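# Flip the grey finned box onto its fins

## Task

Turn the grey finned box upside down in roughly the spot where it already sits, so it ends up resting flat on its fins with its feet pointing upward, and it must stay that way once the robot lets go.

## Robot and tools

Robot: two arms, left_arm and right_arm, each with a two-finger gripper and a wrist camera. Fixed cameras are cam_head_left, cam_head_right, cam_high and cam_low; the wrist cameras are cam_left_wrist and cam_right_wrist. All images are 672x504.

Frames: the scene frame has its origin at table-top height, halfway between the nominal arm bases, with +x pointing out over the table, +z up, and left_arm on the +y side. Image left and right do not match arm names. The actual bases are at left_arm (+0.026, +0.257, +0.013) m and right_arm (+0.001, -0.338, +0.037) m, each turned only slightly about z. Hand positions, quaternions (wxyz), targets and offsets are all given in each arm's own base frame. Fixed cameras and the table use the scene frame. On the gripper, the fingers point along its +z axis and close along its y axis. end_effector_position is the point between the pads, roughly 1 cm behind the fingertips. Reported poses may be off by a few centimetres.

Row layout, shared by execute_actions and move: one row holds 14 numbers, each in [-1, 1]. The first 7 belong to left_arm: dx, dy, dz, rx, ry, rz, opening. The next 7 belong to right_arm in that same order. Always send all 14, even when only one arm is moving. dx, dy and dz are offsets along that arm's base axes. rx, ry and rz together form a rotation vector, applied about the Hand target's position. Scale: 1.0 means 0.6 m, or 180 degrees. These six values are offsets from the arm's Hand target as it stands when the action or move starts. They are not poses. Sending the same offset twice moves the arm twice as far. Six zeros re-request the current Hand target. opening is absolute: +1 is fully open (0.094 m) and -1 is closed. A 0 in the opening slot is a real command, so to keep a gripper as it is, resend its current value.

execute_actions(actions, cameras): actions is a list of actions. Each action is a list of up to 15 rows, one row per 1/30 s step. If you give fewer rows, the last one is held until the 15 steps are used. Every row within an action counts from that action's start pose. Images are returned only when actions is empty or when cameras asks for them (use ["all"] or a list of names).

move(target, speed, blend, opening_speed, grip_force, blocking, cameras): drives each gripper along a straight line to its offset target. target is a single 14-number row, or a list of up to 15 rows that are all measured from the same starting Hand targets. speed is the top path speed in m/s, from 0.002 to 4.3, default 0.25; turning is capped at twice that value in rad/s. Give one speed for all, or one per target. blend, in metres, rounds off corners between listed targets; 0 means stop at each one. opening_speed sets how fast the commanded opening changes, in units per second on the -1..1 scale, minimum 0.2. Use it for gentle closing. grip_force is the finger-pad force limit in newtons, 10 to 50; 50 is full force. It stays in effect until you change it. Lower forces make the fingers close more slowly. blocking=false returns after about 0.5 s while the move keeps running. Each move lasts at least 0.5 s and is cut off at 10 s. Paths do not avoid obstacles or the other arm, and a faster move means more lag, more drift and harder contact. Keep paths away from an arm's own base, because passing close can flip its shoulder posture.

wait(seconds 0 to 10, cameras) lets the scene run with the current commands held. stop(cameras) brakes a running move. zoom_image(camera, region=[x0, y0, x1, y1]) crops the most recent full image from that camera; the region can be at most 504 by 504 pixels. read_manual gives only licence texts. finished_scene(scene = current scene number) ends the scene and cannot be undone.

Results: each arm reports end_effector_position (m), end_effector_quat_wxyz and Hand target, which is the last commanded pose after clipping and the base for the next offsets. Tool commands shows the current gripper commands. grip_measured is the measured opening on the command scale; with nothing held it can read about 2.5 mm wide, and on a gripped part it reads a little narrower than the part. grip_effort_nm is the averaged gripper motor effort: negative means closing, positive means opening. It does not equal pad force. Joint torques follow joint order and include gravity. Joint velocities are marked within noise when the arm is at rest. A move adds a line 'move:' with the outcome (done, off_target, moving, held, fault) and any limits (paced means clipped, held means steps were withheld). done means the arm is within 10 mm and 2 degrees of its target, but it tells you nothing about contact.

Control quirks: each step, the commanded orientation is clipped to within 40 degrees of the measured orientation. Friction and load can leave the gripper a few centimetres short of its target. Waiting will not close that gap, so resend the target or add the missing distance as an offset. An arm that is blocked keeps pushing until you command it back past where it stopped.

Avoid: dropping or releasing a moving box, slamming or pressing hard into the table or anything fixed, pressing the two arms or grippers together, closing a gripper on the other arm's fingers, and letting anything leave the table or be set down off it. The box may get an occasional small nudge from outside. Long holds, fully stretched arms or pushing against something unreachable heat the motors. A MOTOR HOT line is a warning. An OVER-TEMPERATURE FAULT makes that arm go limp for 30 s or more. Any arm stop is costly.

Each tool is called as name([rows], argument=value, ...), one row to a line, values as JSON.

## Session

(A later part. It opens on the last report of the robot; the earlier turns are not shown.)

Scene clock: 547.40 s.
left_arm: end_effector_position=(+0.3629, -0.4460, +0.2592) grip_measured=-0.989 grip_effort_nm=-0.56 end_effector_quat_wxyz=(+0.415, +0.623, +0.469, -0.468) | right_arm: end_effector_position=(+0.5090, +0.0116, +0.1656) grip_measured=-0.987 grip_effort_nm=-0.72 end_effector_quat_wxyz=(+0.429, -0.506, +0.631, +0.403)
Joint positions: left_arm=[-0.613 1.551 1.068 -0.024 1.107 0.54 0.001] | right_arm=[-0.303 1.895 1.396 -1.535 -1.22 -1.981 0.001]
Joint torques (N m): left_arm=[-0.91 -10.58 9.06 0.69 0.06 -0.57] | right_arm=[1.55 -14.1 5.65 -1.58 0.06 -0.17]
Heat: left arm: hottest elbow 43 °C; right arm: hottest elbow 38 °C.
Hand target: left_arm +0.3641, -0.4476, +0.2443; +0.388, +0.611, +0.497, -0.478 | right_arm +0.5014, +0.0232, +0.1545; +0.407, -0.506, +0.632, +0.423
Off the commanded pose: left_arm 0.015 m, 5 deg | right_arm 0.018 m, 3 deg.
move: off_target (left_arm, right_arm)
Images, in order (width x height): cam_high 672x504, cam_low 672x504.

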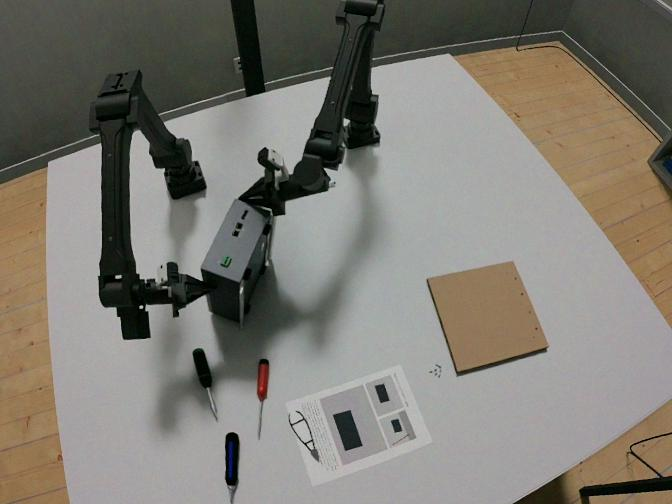

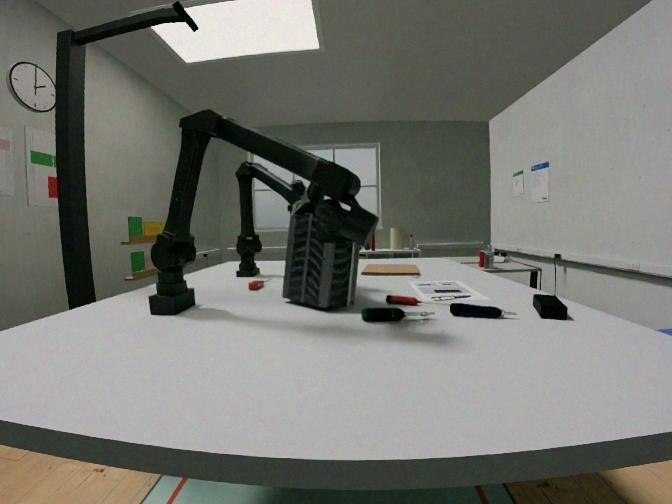

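move(target=[-0.0,0.0,0.05,0,0,0,-1,0,0,0,0,0,0,-1], speed=0.03, cameras=["cam_low","cam_high"])

zoom_image(camera="cam_low", region=[250, 180, 410, 320])

Scene clock: 554.27 s.
left_arm: end_effector_position=(+0.3583, -0.4433, +0.2620) grip_measured=-0.989 grip_effort_nm=-0.56 end_effector_quat_wxyz=(+0.386, +0.614, +0.495, -0.479) | right_arm: end_effector_position=(+0.5073, +0.0117, +0.1652) grip_measured=-0.987 grip_effort_nm=-0.72 end_effector_quat_wxyz=(+0.424, -0.506, +0.633, +0.405)
Joint positions: left_arm=[-0.614 1.536 1.084 -0.118 1.104 0.52 0.001] | right_arm=[-0.303 1.895 1.396 -1.545 -1.212 -1.983 0.001]
Joint torques (N m): left_arm=[-0.85 -11.99 11.52 1.22 0.19 -0.37] | right_arm=[0.79 -13.92 5.52 -1.14 -0.22 -0.16]
Heat: left arm: hottest elbow 43 °C; right arm: hottest elbow 38 °C.
Hand target: left_arm +0.3640, -0.4476, +0.2744; +0.388, +0.611, +0.497, -0.478 | right_arm +0.5014, +0.0232, +0.1545; +0.407, -0.506, +0.632, +0.423
Off the commanded pose: left_arm 0.014 m, 0 deg | right_arm 0.017 m, 3 deg.
move: off_target (left_arm, right_arm)
Images, in order (width x height): cam_high 672x504, cam_low 672x504.

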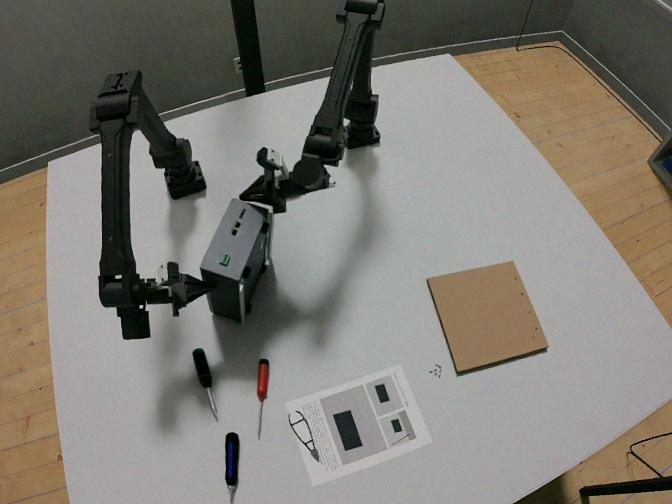

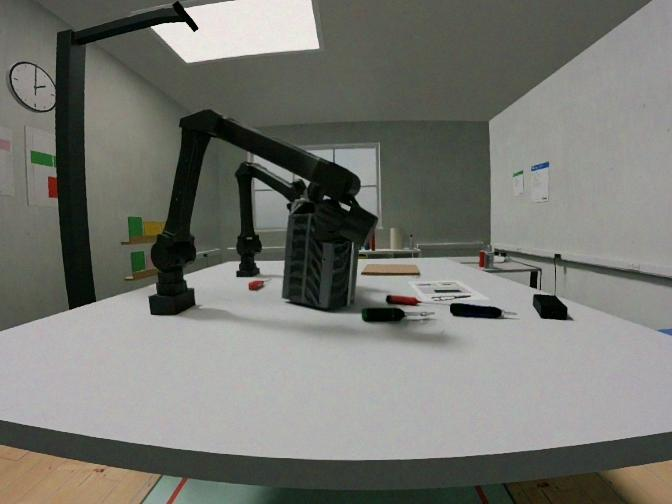

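Scaled by 3.150.

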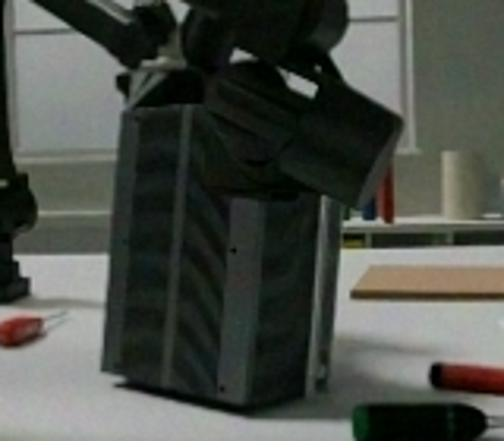

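move(target=[0.0,0.03,0.03,0,0,0,-1,0,0,0,0,0,0,-1], speed=0.03, cameras=["cam_low","cam_high"])

zoom_image(camera="cam_low", region=[250, 180, 410, 320])

Scene clock: 560.13 s.
left_arm: end_effector_position=(+0.3547, -0.4289, +0.2682) grip_measured=-0.989 grip_effort_nm=-0.56 end_effector_quat_wxyz=(+0.368, +0.606, +0.511, -0.486) | right_arm: end_effector_position=(+0.5042, +0.0129, +0.1594) grip_measured=-0.987 grip_effort_nm=-0.72 end_effector_quat_wxyz=(+0.417, -0.503, +0.636, +0.412)
Joint positions: left_arm=[-0.593 1.505 1.084 -0.211 1.121 0.529 0.001] | right_arm=[-0.302 1.903 1.39 -1.555 -1.206 -1.986 0.001]
Joint torques (N m): left_arm=[0.03 -12.63 12.16 1.4 0.56 -0.1] | right_arm=[0.79 -15.03 5.93 -0.92 -0.45 -0.14]
Heat: left arm: hottest elbow 44 °C; right arm: hottest elbow 38 °C.
Hand target: left_arm +0.3640, -0.4297, +0.2923; +0.388, +0.611, +0.497, -0.478 | right_arm +0.5013, +0.0233, +0.1543; +0.406, -0.506, +0.632, +0.423
Off the commanded pose: left_arm 0.026 m, 3 deg | right_arm 0.012 m, 2 deg.
move: off_target (left_arm, right_arm)
Images, in order (width x height): cam_high 672x504, cam_low 672x504.

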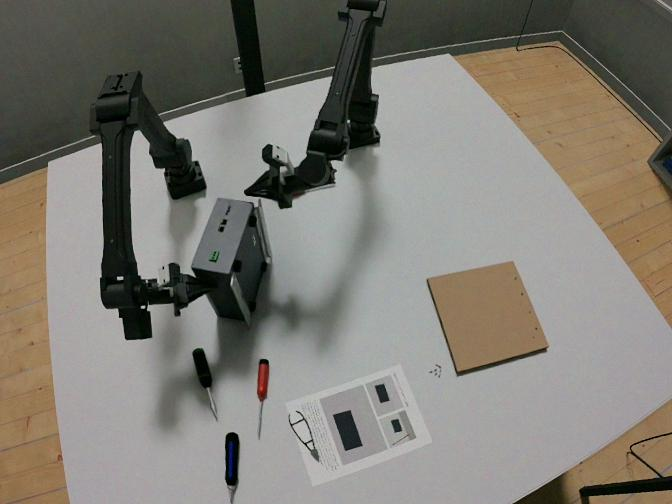

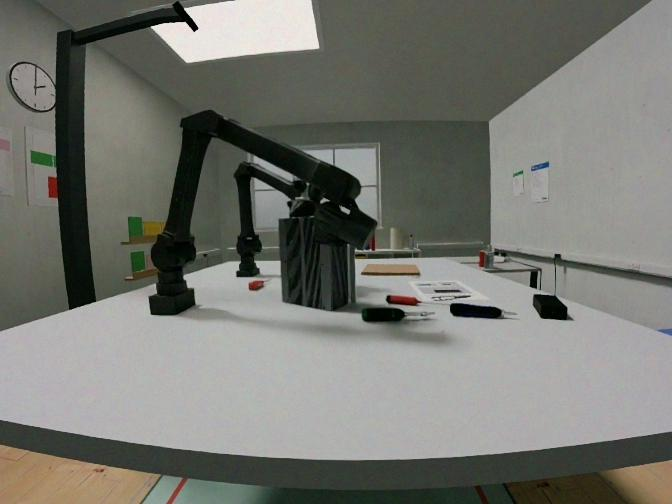

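Scaled by 3.150.

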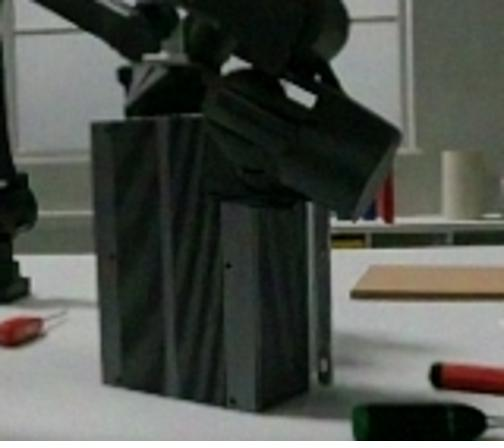

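move(target=[0.0,0.2,0.04,0,0,0,-1,0,-0.2,0.06,0,0,0,-1], speed=0.08, cameras=["all"])

zoom_image(camera="cam_low", region=[250, 180, 410, 320])

zoom_image(camera="cam_high", region=[140, 160, 340, 360])

zoom_image(camera="cam_head_left", region=[330, 160, 530, 330])

Scene clock: 569.37 s.
left_arm: end_effector_position=(+0.3534, -0.3092, +0.2968) grip_measured=-0.989 grip_effort_nm=-0.56 end_effector_quat_wxyz=(+0.371, +0.604, +0.509, -0.488) | right_arm: end_effector_position=(+0.4939, -0.0865, +0.1735) grip_measured=-0.987 grip_effort_nm=-0.72 end_effector_quat_wxyz=(+0.417, -0.483, +0.678, +0.366)
Joint positions: left_arm=[-0.354 1.379 1.088 -0.801 1.288 1.024 0.001] | right_arm=[-0.488 1.905 1.466 -1.676 -1.104 -2.065 0.001]
Joint torques (N m): left_arm=[-0.09 -9.58 12.53 0.94 0.79 -0.03] | right_arm=[-1.49 -17.03 9.25 -0.81 -0.49 0.08]
Heat: left arm: hottest elbow 46 °C; right arm: hottest elbow 38 °C.
Hand target: left_arm +0.3640, -0.3097, +0.3163; +0.388, +0.611, +0.497, -0.478 | right_arm +0.5013, -0.0967, +0.1903; +0.406, -0.506, +0.632, +0.423
Off the commanded pose: left_arm 0.022 m, 3 deg | right_arm 0.021 m, 9 deg.
joint sent to its limit (right arm) — joint 4 (wrist pitch), lower limit. The joint targets are off in orientation, not in position.
move: off_target (left_arm, right_arm)

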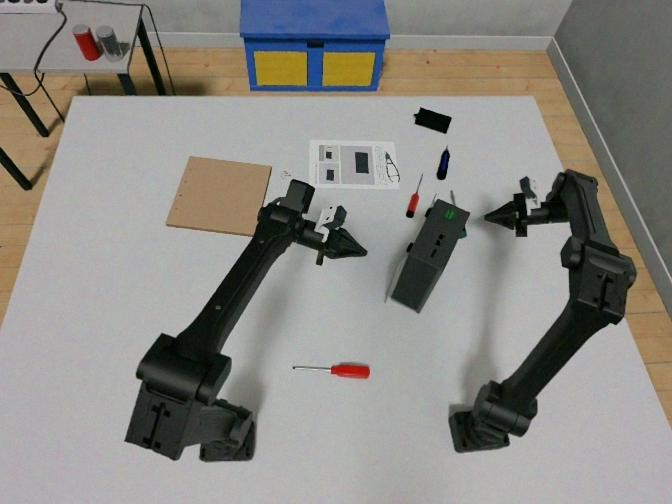

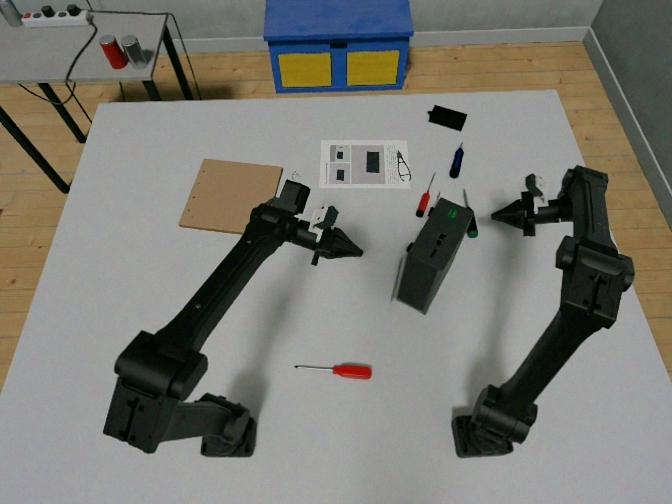

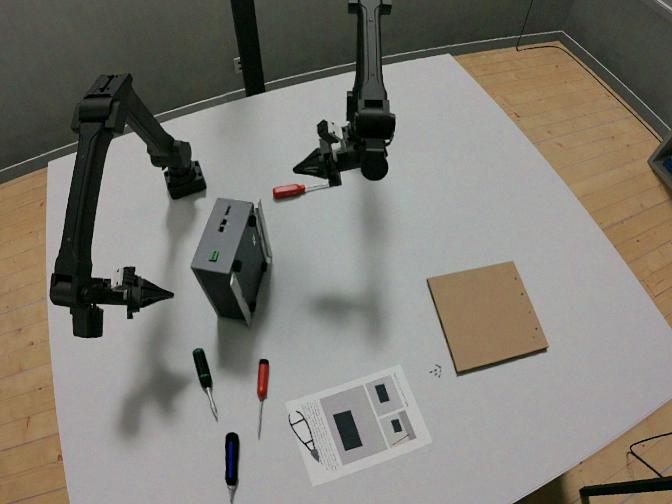

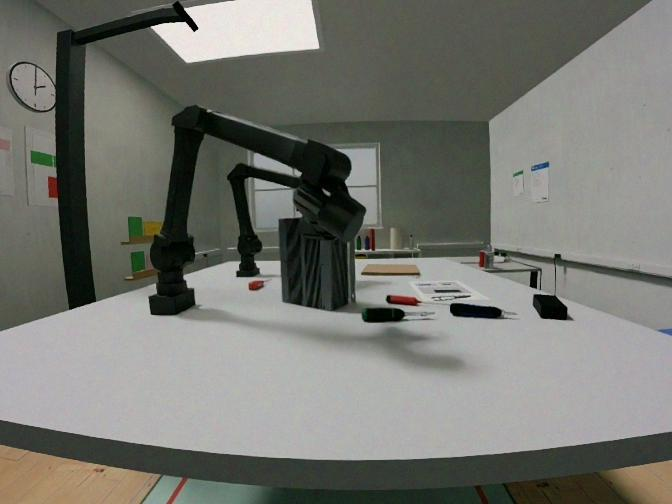

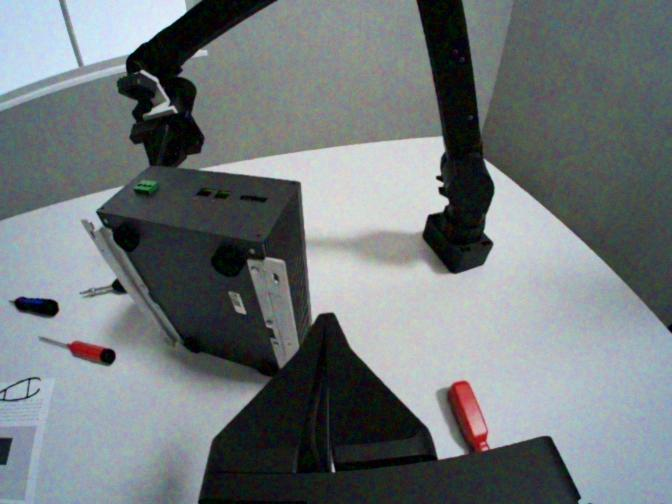

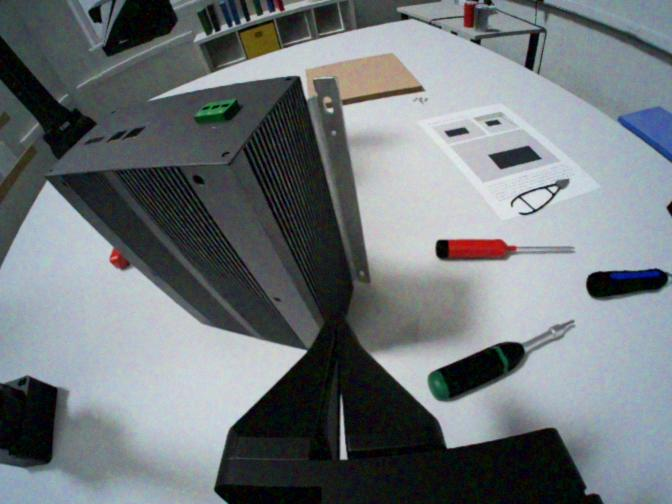

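Scaled by 3.150.

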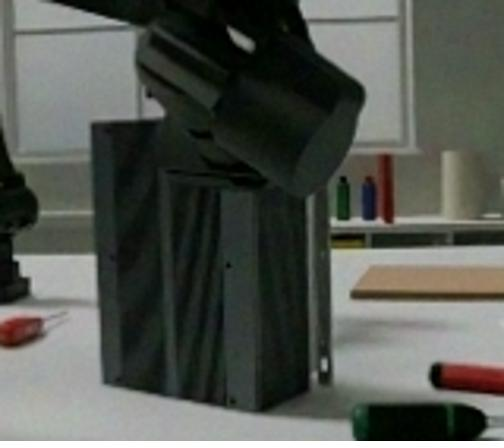

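Scaled by 2.520.

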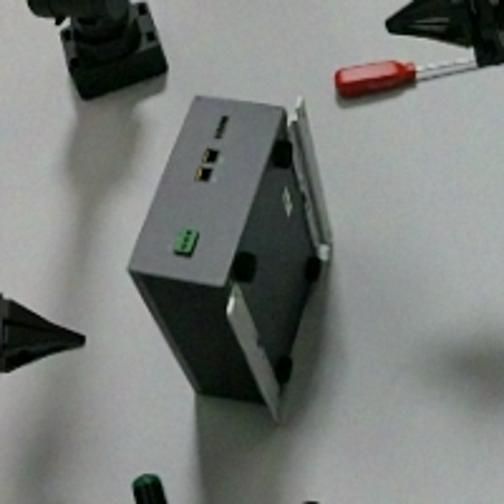

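Scaled by 2.520.

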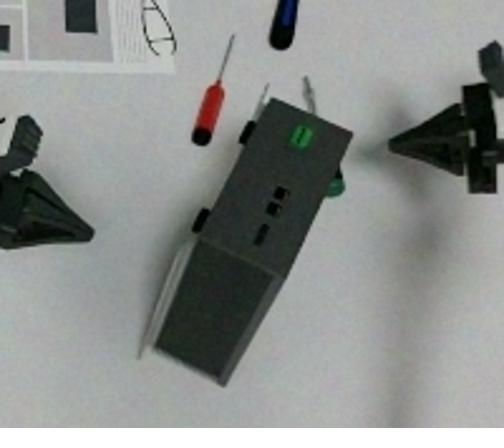

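move([
  [0.305,-0.0438,-0.194,0,0,0.0988,-1,-0.08,-0.15,0.05,0,0,0,-1],
  [0.305,-0.0438,-0.43,0,0,0.0988,-1,-0.08,-0.15,0.05,0,0,0,-1],
], speed=0.12, cameras=["all"])

Scene clock: 771.60 s.
left_arm: end_effector_position=(+0.5435, -0.3399, +0.0703) grip_measured=-0.989 grip_effort_nm=-0.56 end_effector_quat_wxyz=(+0.460, +0.534, +0.578, -0.411) | right_arm: end_effector_position=(+0.4539, -0.1795, +0.2083) grip_measured=-0.987 grip_effort_nm=-0.72 end_effector_quat_wxyz=(+0.432, -0.458, +0.724, +0.281)
Joint positions: left_arm=[-0.314 2.015 1.143 0.322 1.1 0.518 0.001] | right_arm=[-0.685 1.803 1.466 -1.676 -1.024 -2.065 0.001]
Joint torques (N m): left_arm=[-0.09 -14.74 6.94 2.5 0.32 -0.32] | right_arm=[-1.08 -16.09 8.14 -0.65 -0.5 -0.12]
Heat: left arm: hottest elbow 58 °C; right arm: hottest elbow 46 °C.
Hand target: left_arm +0.5469, -0.3360, +0.0583; +0.457, +0.527, +0.586, -0.413 | right_arm +0.4532, -0.1868, +0.2203; +0.406, -0.506, +0.632, +0.423
Off the commanded pose: left_arm 0.013 m, 1 deg | right_arm 0.014 m, 20 deg.
joint sent to its limit (right arm) — joint 4 (wrist pitch), lower limit. The joint targets are off in orientation, not in position.
move: off_target (left_arm, right_arm)

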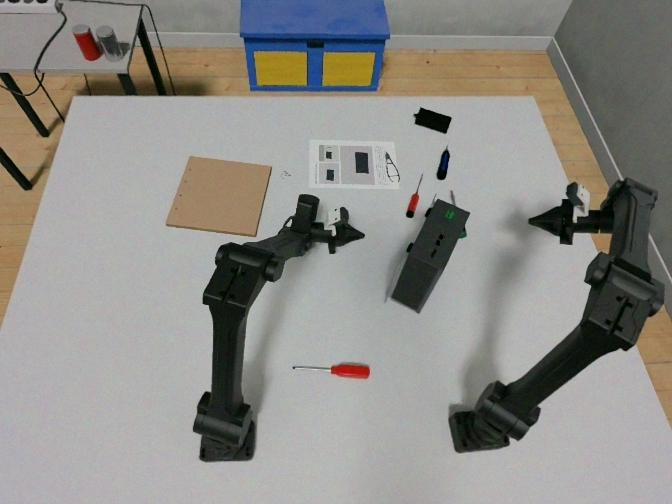

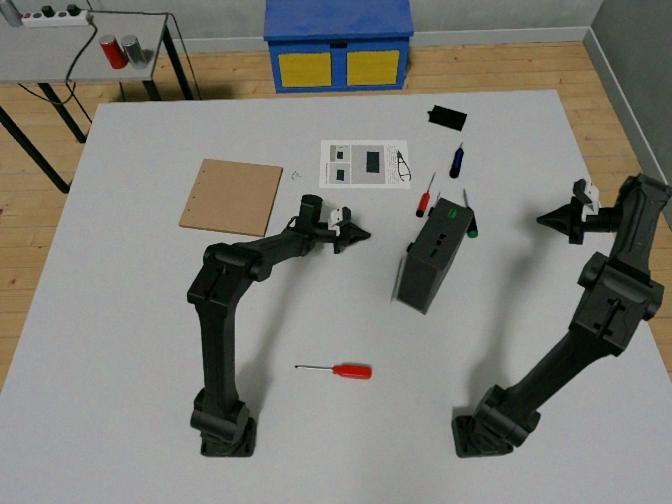

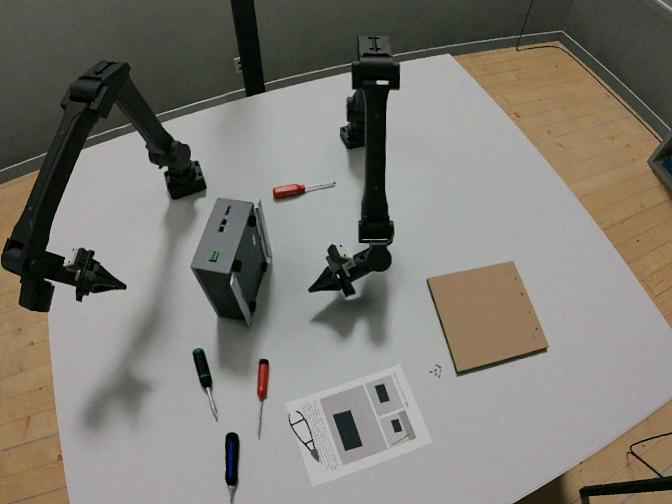

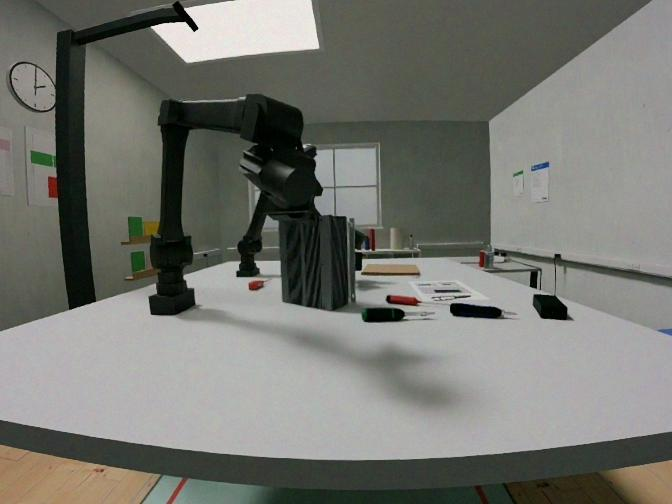

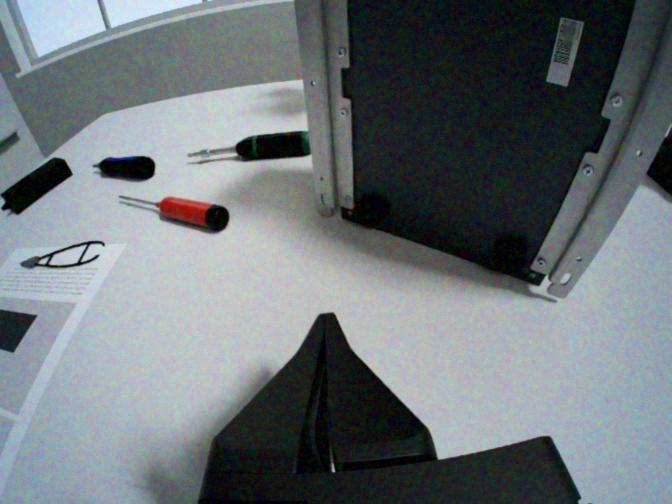

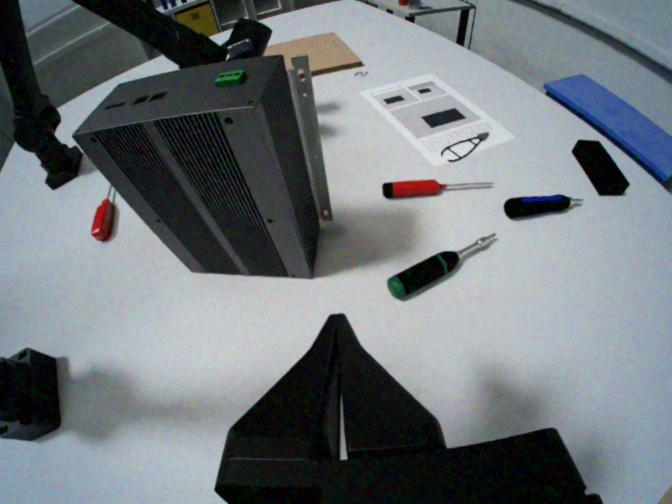

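move(target=[0.0,-0.19,0,0,0,0,-1,0,0,0,0,0,0,-1], speed=0.06, cameras=["cam_left_wrist","cam_head_left"])

Scene clock: 785.90 s.
left_arm: end_effector_position=(+0.5380, -0.4405, +0.0616) grip_measured=-0.989 grip_effort_nm=-0.56 end_effector_quat_wxyz=(+0.453, +0.528, +0.590, -0.411) | right_arm: end_effector_position=(+0.4539, -0.1795, +0.2083) grip_measured=-0.987 grip_effort_nm=-0.72 end_effector_quat_wxyz=(+0.432, -0.458, +0.724, +0.281)
Joint positions: left_arm=[-0.482 2.093 1.24 0.413 0.939 0.355 0.001] | right_arm=[-0.685 1.803 1.466 -1.676 -1.024 -2.065 0.001]
Joint torques (N m): left_arm=[-1.26 -15.38 9.95 2.66 0.21 -0.31] | right_arm=[-1.85 -15.85 8.13 -0.5 -0.48 -0.05]
Heat: left arm: hottest elbow 54 °C; right arm: hottest elbow 45 °C.
Hand target: left_arm +0.5470, -0.4499, +0.0581; +0.457, +0.527, +0.586, -0.413 | right_arm +0.4532, -0.1868, +0.2203; +0.406, -0.506, +0.632, +0.423
Off the commanded pose: left_arm 0.014 m, 1 deg | right_arm 0.014 m, 20 deg.
joint sent to its limit (right arm) — joint 4 (wrist pitch), lower limit. The joint targets are off in orientation, not in position.
move: off_target (left_arm, right_arm)
Images, in order (width x height): cam_head_left 672x504, cam_left_wrist 672x504.

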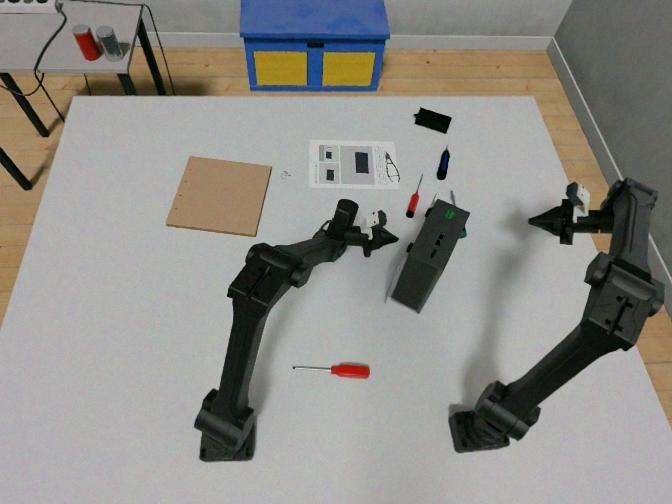

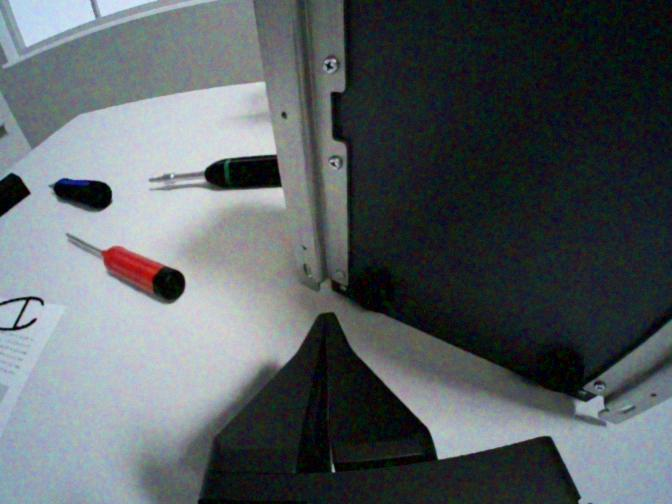

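move([
  [0.02,0,0.01,0,0,0,-1,0,0,0,0,0,0,-1],
  [0.02,-0.09,0.01,0,0,0,-1,0,0,0,0,0,0,-1],
], speed=0.04, cameras=["cam_left_wrist","cam_head_left"])

Scene clock: 793.40 s.
left_arm: end_effector_position=(+0.5527, -0.4938, +0.0725) grip_measured=-0.989 grip_effort_nm=-0.56 end_effector_quat_wxyz=(+0.463, +0.529, +0.582, -0.409) | right_arm: end_effector_position=(+0.4539, -0.1795, +0.2083) grip_measured=-0.987 grip_effort_nm=-0.72 end_effector_quat_wxyz=(+0.432, -0.458, +0.724, +0.281)
Joint positions: left_arm=[-0.547 2.149 1.368 0.4 0.878 0.313 0.001] | right_arm=[-0.685 1.803 1.466 -1.676 -1.024 -2.065 0.001]
Joint torques (N m): left_arm=[-1.49 -16.44 10.7 1.63 0.12 -0.32] | right_arm=[-1.44 -16.56 8.17 -0.57 -0.51 -0.08]
Heat: left arm: hottest elbow 54 °C; right arm: hottest elbow 45 °C.
Hand target: left_arm +0.5590, -0.5040, +0.0644; +0.457, +0.527, +0.586, -0.413 | right_arm +0.4532, -0.1868, +0.2203; +0.406, -0.506, +0.632, +0.423
Off the commanded pose: left_arm 0.015 m, 1 deg | right_arm 0.014 m, 20 deg.
joint sent to its limit (right arm) — joint 4 (wrist pitch), lower limit. The joint targets are off in orientation, not in position.
move: off_target (left_arm, right_arm)
Images, in order (width x height): cam_head_left 672x504, cam_left_wrist 672x504.

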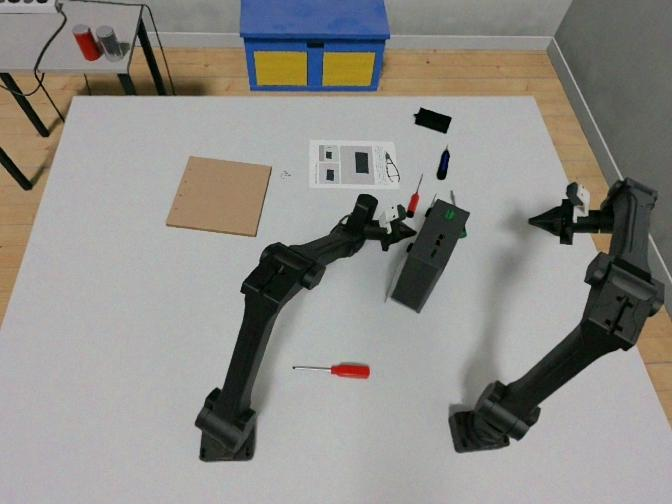

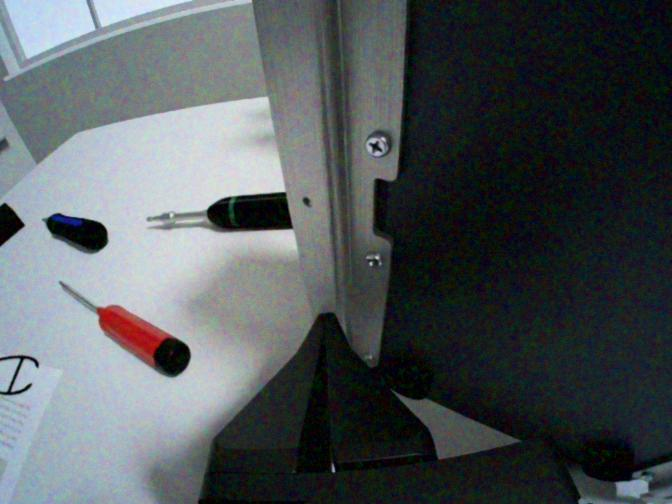

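move(target=[-0.02,-0.1,0.0,0,0,0,-1,0,0,0,0,0,0,-1], speed=0.03, cameras=["cam_left_wrist","cam_head_left"])

Scene clock: 800.10 s.
left_arm: end_effector_position=(+0.5562, -0.5357, +0.0709) grip_measured=-0.989 grip_effort_nm=-0.56 end_effector_quat_wxyz=(+0.467, +0.519, +0.593, -0.400) | right_arm: end_effector_position=(+0.4539, -0.1795, +0.2083) grip_measured=-0.987 grip_effort_nm=-0.72 end_effector_quat_wxyz=(+0.432, -0.458, +0.724, +0.281)
Joint positions: left_arm=[-0.605 2.193 1.445 0.396 0.79 0.266 0.001] | right_arm=[-0.685 1.803 1.466 -1.676 -1.024 -2.065 0.001]
Joint torques (N m): left_arm=[-3.84 -17.32 11.32 1.83 0.38 -0.31] | right_arm=[-1.49 -15.97 8.06 -0.58 -0.47 -0.09]
Heat: left arm: hottest elbow 54 °C; right arm: hottest elbow 45 °C.
Hand target: left_arm +0.5471, -0.5639, +0.0644; +0.458, +0.527, +0.586, -0.413 | right_arm +0.4532, -0.1868, +0.2203; +0.406, -0.506, +0.632, +0.423
Off the commanded pose: left_arm 0.030 m, 2 deg | right_arm 0.014 m, 20 deg.
joint sent to its limit (right arm) — joint 4 (wrist pitch), lower limit. The joint targets are off in orientation, not in position.
move: off_target (left_arm, right_arm)
Images, in order (width x height): cam_head_left 672x504, cam_left_wrist 672x504.

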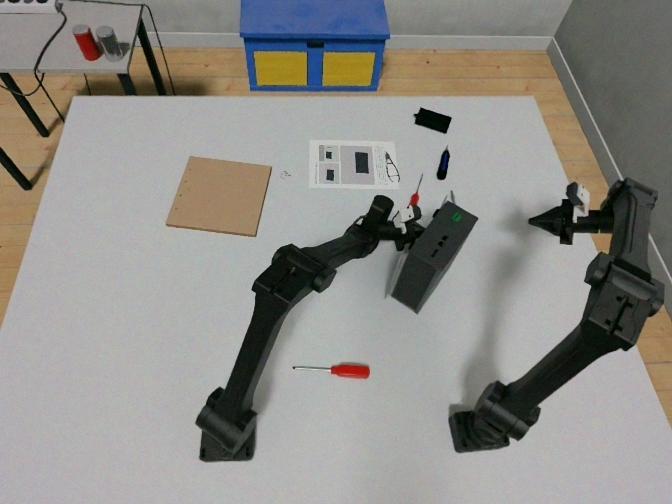

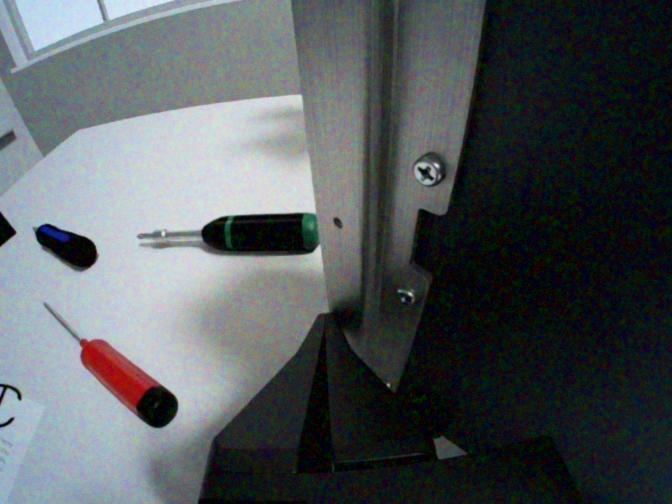

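move(target=[-0.06,-0.08,0.0,0,0,0,-1,0,0,0,0,0,0,-1], speed=0.03, cameras=["cam_left_wrist","cam_head_left"])

Scene clock: 806.97 s.
left_arm: end_effector_position=(+0.5287, -0.5804, +0.0707) grip_measured=-0.989 grip_effort_nm=-0.56 end_effector_quat_wxyz=(+0.464, +0.515, +0.602, -0.396) | right_arm: end_effector_position=(+0.4539, -0.1795, +0.2083) grip_measured=-0.987 grip_effort_nm=-0.72 end_effector_quat_wxyz=(+0.432, -0.458, +0.724, +0.281)
Joint positions: left_arm=[-0.688 2.198 1.459 0.4 0.697 0.224 0.001] | right_arm=[-0.685 1.803 1.466 -1.676 -1.024 -2.065 0.001]
Joint torques (N m): left_arm=[-4.42 -17.49 10.7 2.76 0.68 -0.28] | right_arm=[-1.55 -16.15 8.12 -0.75 -0.52 -0.09]
Heat: left arm: hottest elbow 53 °C; right arm: hottest elbow 45 °C.
Hand target: left_arm +0.5109, -0.6120, +0.0642; +0.457, +0.527, +0.586, -0.413 | right_arm +0.4532, -0.1868, +0.2203; +0.406, -0.506, +0.632, +0.423
Off the commanded pose: left_arm 0.037 m, 3 deg | right_arm 0.014 m, 20 deg.
joint sent to its limit (right arm) — joint 4 (wrist pitch), lower limit. The joint targets are off in orientation, not in position.
move: off_target (left_arm, right_arm)
Images, in order (width x height): cam_head_left 672x504, cam_left_wrist 672x504.

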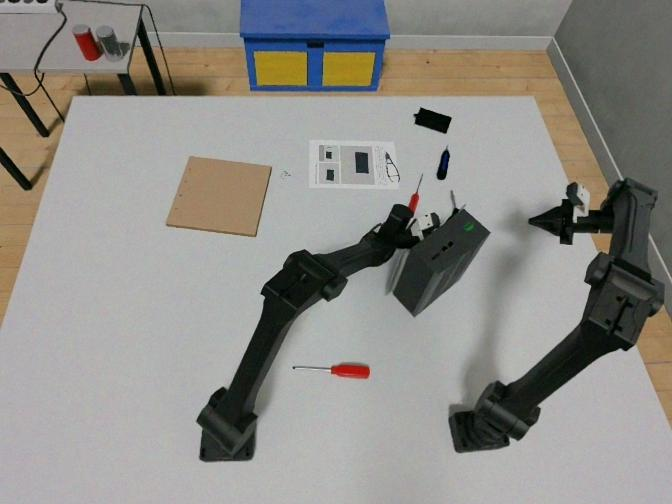

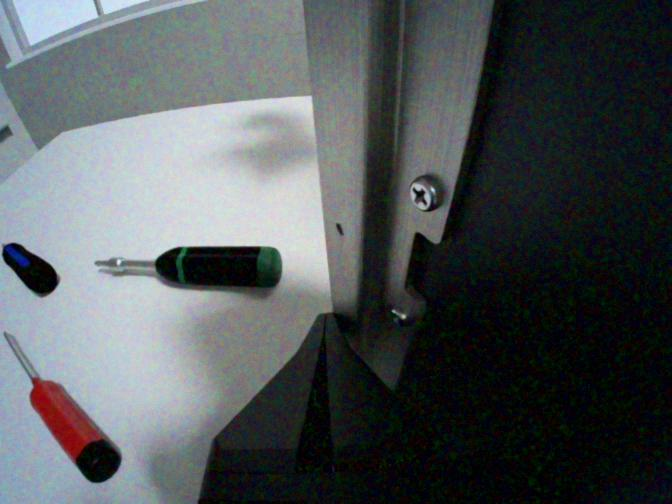

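move(target=[-0.07,-0.07,0.0,0,0,0,-1,0,0,0,0,0,0,-1], speed=0.03, cameras=["cam_left_wrist","cam_head_left"])

Scene clock: 812.47 s.
left_arm: end_effector_position=(+0.5030, -0.6141, +0.0730) grip_measured=-0.989 grip_effort_nm=-0.56 end_effector_quat_wxyz=(+0.468, +0.505, +0.609, -0.395) | right_arm: end_effector_position=(+0.4539, -0.1795, +0.2083) grip_measured=-0.987 grip_effort_nm=-0.72 end_effector_quat_wxyz=(+0.432, -0.458, +0.724, +0.281)
Joint positions: left_arm=[-0.758 2.199 1.459 0.428 0.613 0.175 0.001] | right_arm=[-0.685 1.803 1.466 -1.676 -1.024 -2.065 0.001]
Joint torques (N m): left_arm=[-6.18 -17.67 10.07 2.88 0.69 -0.18] | right_arm=[-1.9 -15.97 8.03 -0.8 -0.52 -0.11]
Heat: left arm: hottest elbow 53 °C; right arm: hottest elbow 45 °C.
Hand target: left_arm +0.4689, -0.6540, +0.0643; +0.457, +0.527, +0.586, -0.413 | right_arm +0.4532, -0.1868, +0.2203; +0.406, -0.506, +0.632, +0.423
Off the commanded pose: left_arm 0.053 m, 4 deg | right_arm 0.014 m, 20 deg.
joint sent to its limit (right arm) — joint 4 (wrist pitch), lower limit. The joint targets are off in orientation, not in position.
move: off_target (left_arm, right_arm)
Images, in order (width x height): cam_head_left 672x504, cam_left_wrist 672x504.

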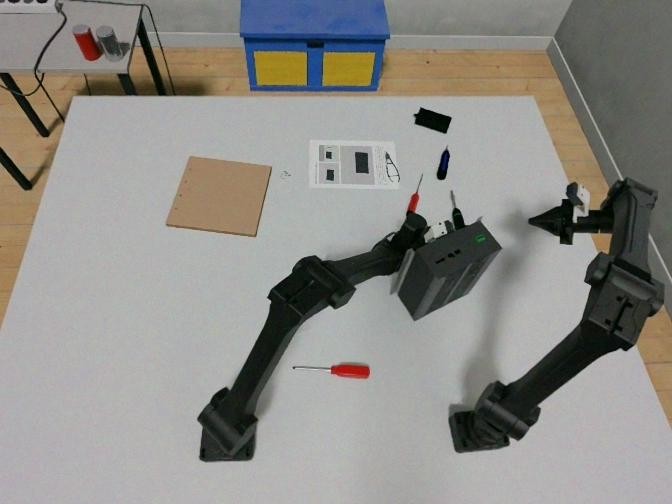

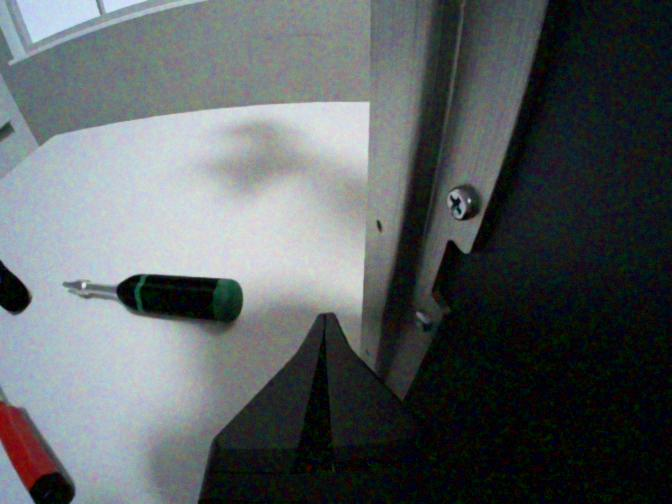

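move(target=[-0.09,0.02,0.0,0,0,0,-1,0,0,0,0,0,0,-1], speed=0.03, cameras=["cam_left_wrist","cam_head_left"])

Scene clock: 821.10 s.
left_arm: end_effector_position=(+0.4693, -0.6091, +0.0589) grip_measured=-0.989 grip_effort_nm=-0.56 end_effector_quat_wxyz=(+0.470, +0.497, +0.615, -0.392) | right_arm: end_effector_position=(+0.4539, -0.1795, +0.2083) grip_measured=-0.987 grip_effort_nm=-0.72 end_effector_quat_wxyz=(+0.432, -0.458, +0.724, +0.281)
Joint positions: left_arm=[-0.793 2.171 1.349 0.523 0.561 0.147 0.001] | right_arm=[-0.685 1.803 1.466 -1.676 -1.024 -2.065 0.001]
Joint torques (N m): left_arm=[-7.24 -20.48 6 2.81 0.87 -0.06] | right_arm=[-1.49 -16.21 8.13 -0.58 -0.47 -0.1]
Heat: left arm: hottest elbow 53 °C; right arm: hottest elbow 45 °C.
Hand target: left_arm +0.4149, -0.6420, +0.0642; +0.457, +0.527, +0.586, -0.413 | right_arm +0.4532, -0.1868, +0.2203; +0.406, -0.506, +0.632, +0.423
Off the commanded pose: left_arm 0.064 m, 6 deg | right_arm 0.014 m, 20 deg.
joint sent to its limit (right arm) — joint 4 (wrist pitch), lower limit. The joint targets are off in orientation, not in position.
move: off_target (left_arm, right_arm)
Images, in order (width x height): cam_head_left 672x504, cam_left_wrist 672x504.

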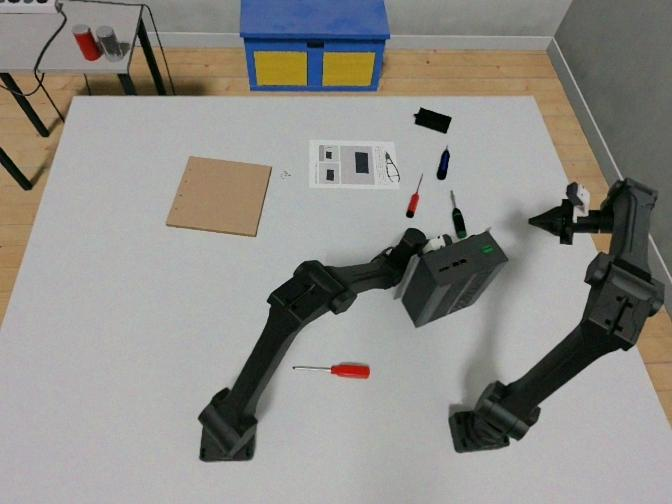

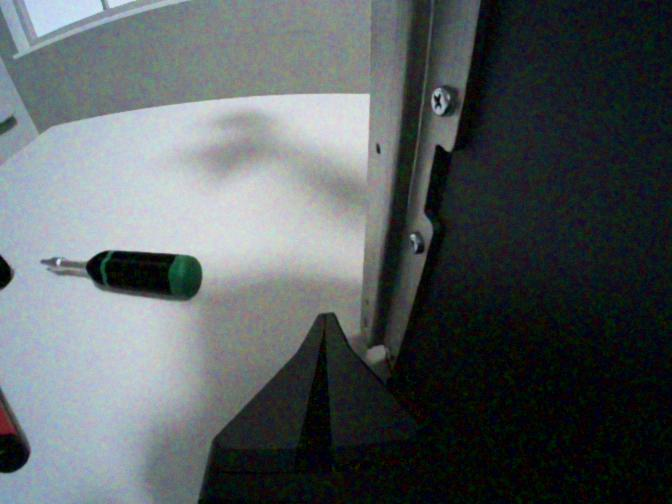

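move(target=[-0.08,0.02,0.0,0,0,0,-1,0,0,0,0,0,0,-1], speed=0.03, cameras=["cam_left_wrist","cam_head_left","cam_high"])

Scene clock: 828.17 s.
left_arm: end_effector_position=(+0.4198, -0.5998, +0.0570) grip_measured=-0.989 grip_effort_nm=-0.56 end_effector_quat_wxyz=(+0.469, +0.498, +0.616, -0.391) | right_arm: end_effector_position=(+0.4539, -0.1795, +0.2083) grip_measured=-0.987 grip_effort_nm=-0.72 end_effector_quat_wxyz=(+0.432, -0.458, +0.724, +0.281)
Joint positions: left_arm=[-0.843 2.105 1.207 0.602 0.513 0.132 0.001] | right_arm=[-0.685 1.803 1.466 -1.676 -1.024 -2.065 0.001]
Joint torques (N m): left_arm=[-7.47 -19.19 5.79 2.85 0.86 -0.08] | right_arm=[-2.02 -16.09 8.24 -0.58 -0.51 -0.07]
Heat: left arm: hottest elbow 52 °C; right arm: hottest elbow 44 °C.
Hand target: left_arm +0.3669, -0.6299, +0.0642; +0.457, +0.527, +0.586, -0.413 | right_arm +0.4532, -0.1868, +0.2203; +0.406, -0.506, +0.632, +0.423
Off the commanded pose: left_arm 0.061 m, 6 deg | right_arm 0.014 m, 20 deg.
joint sent to its limit (right arm) — joint 4 (wrist pitch), lower limit. The joint targets are off in orientation, not in position.
move: off_target (left_arm, right_arm)
Images, in order (width x height): cam_head_left 672x504, cam_high 672x504, cam_left_wrist 672x504.

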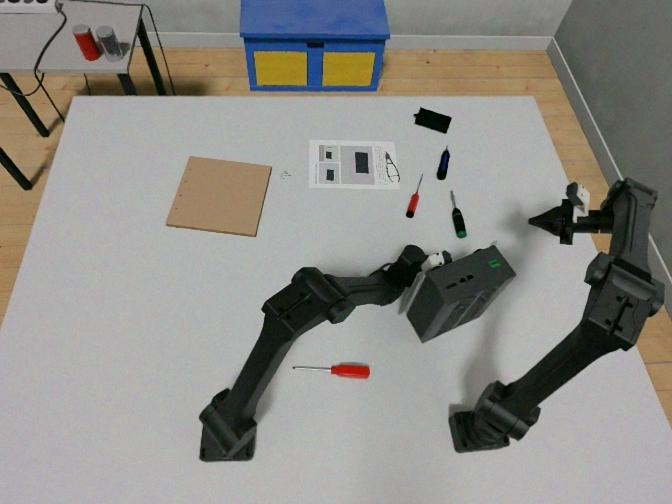

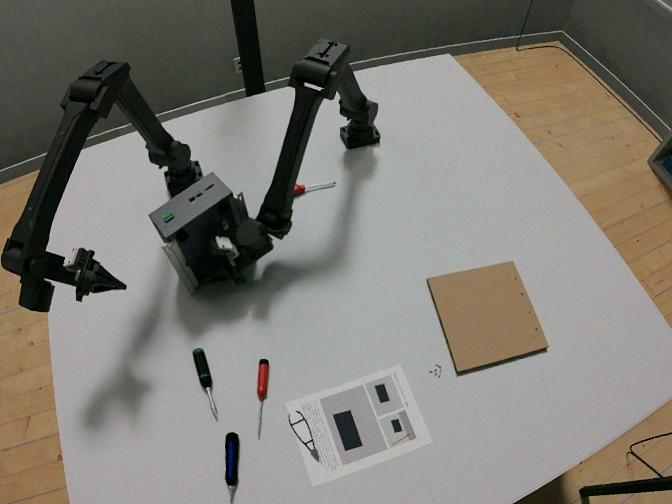

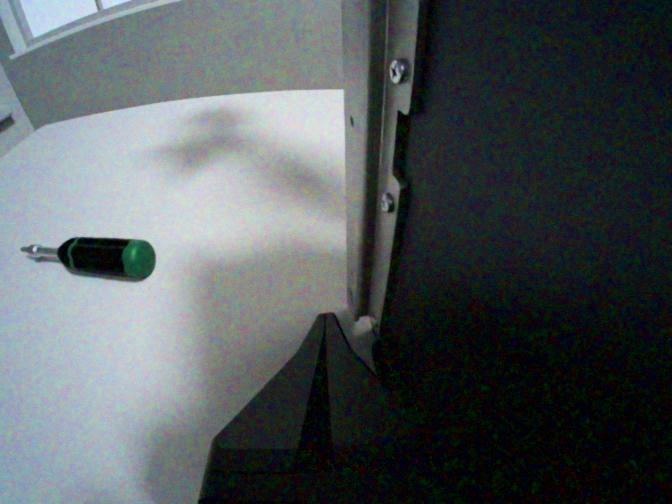

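zoom_image(camera="cam_head_left", region=[380, 220, 540, 360])

Scaled by 3.150.

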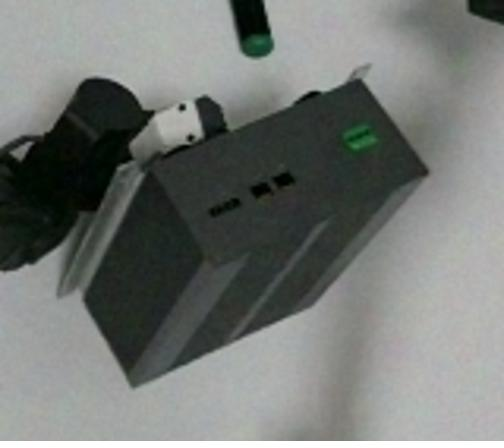

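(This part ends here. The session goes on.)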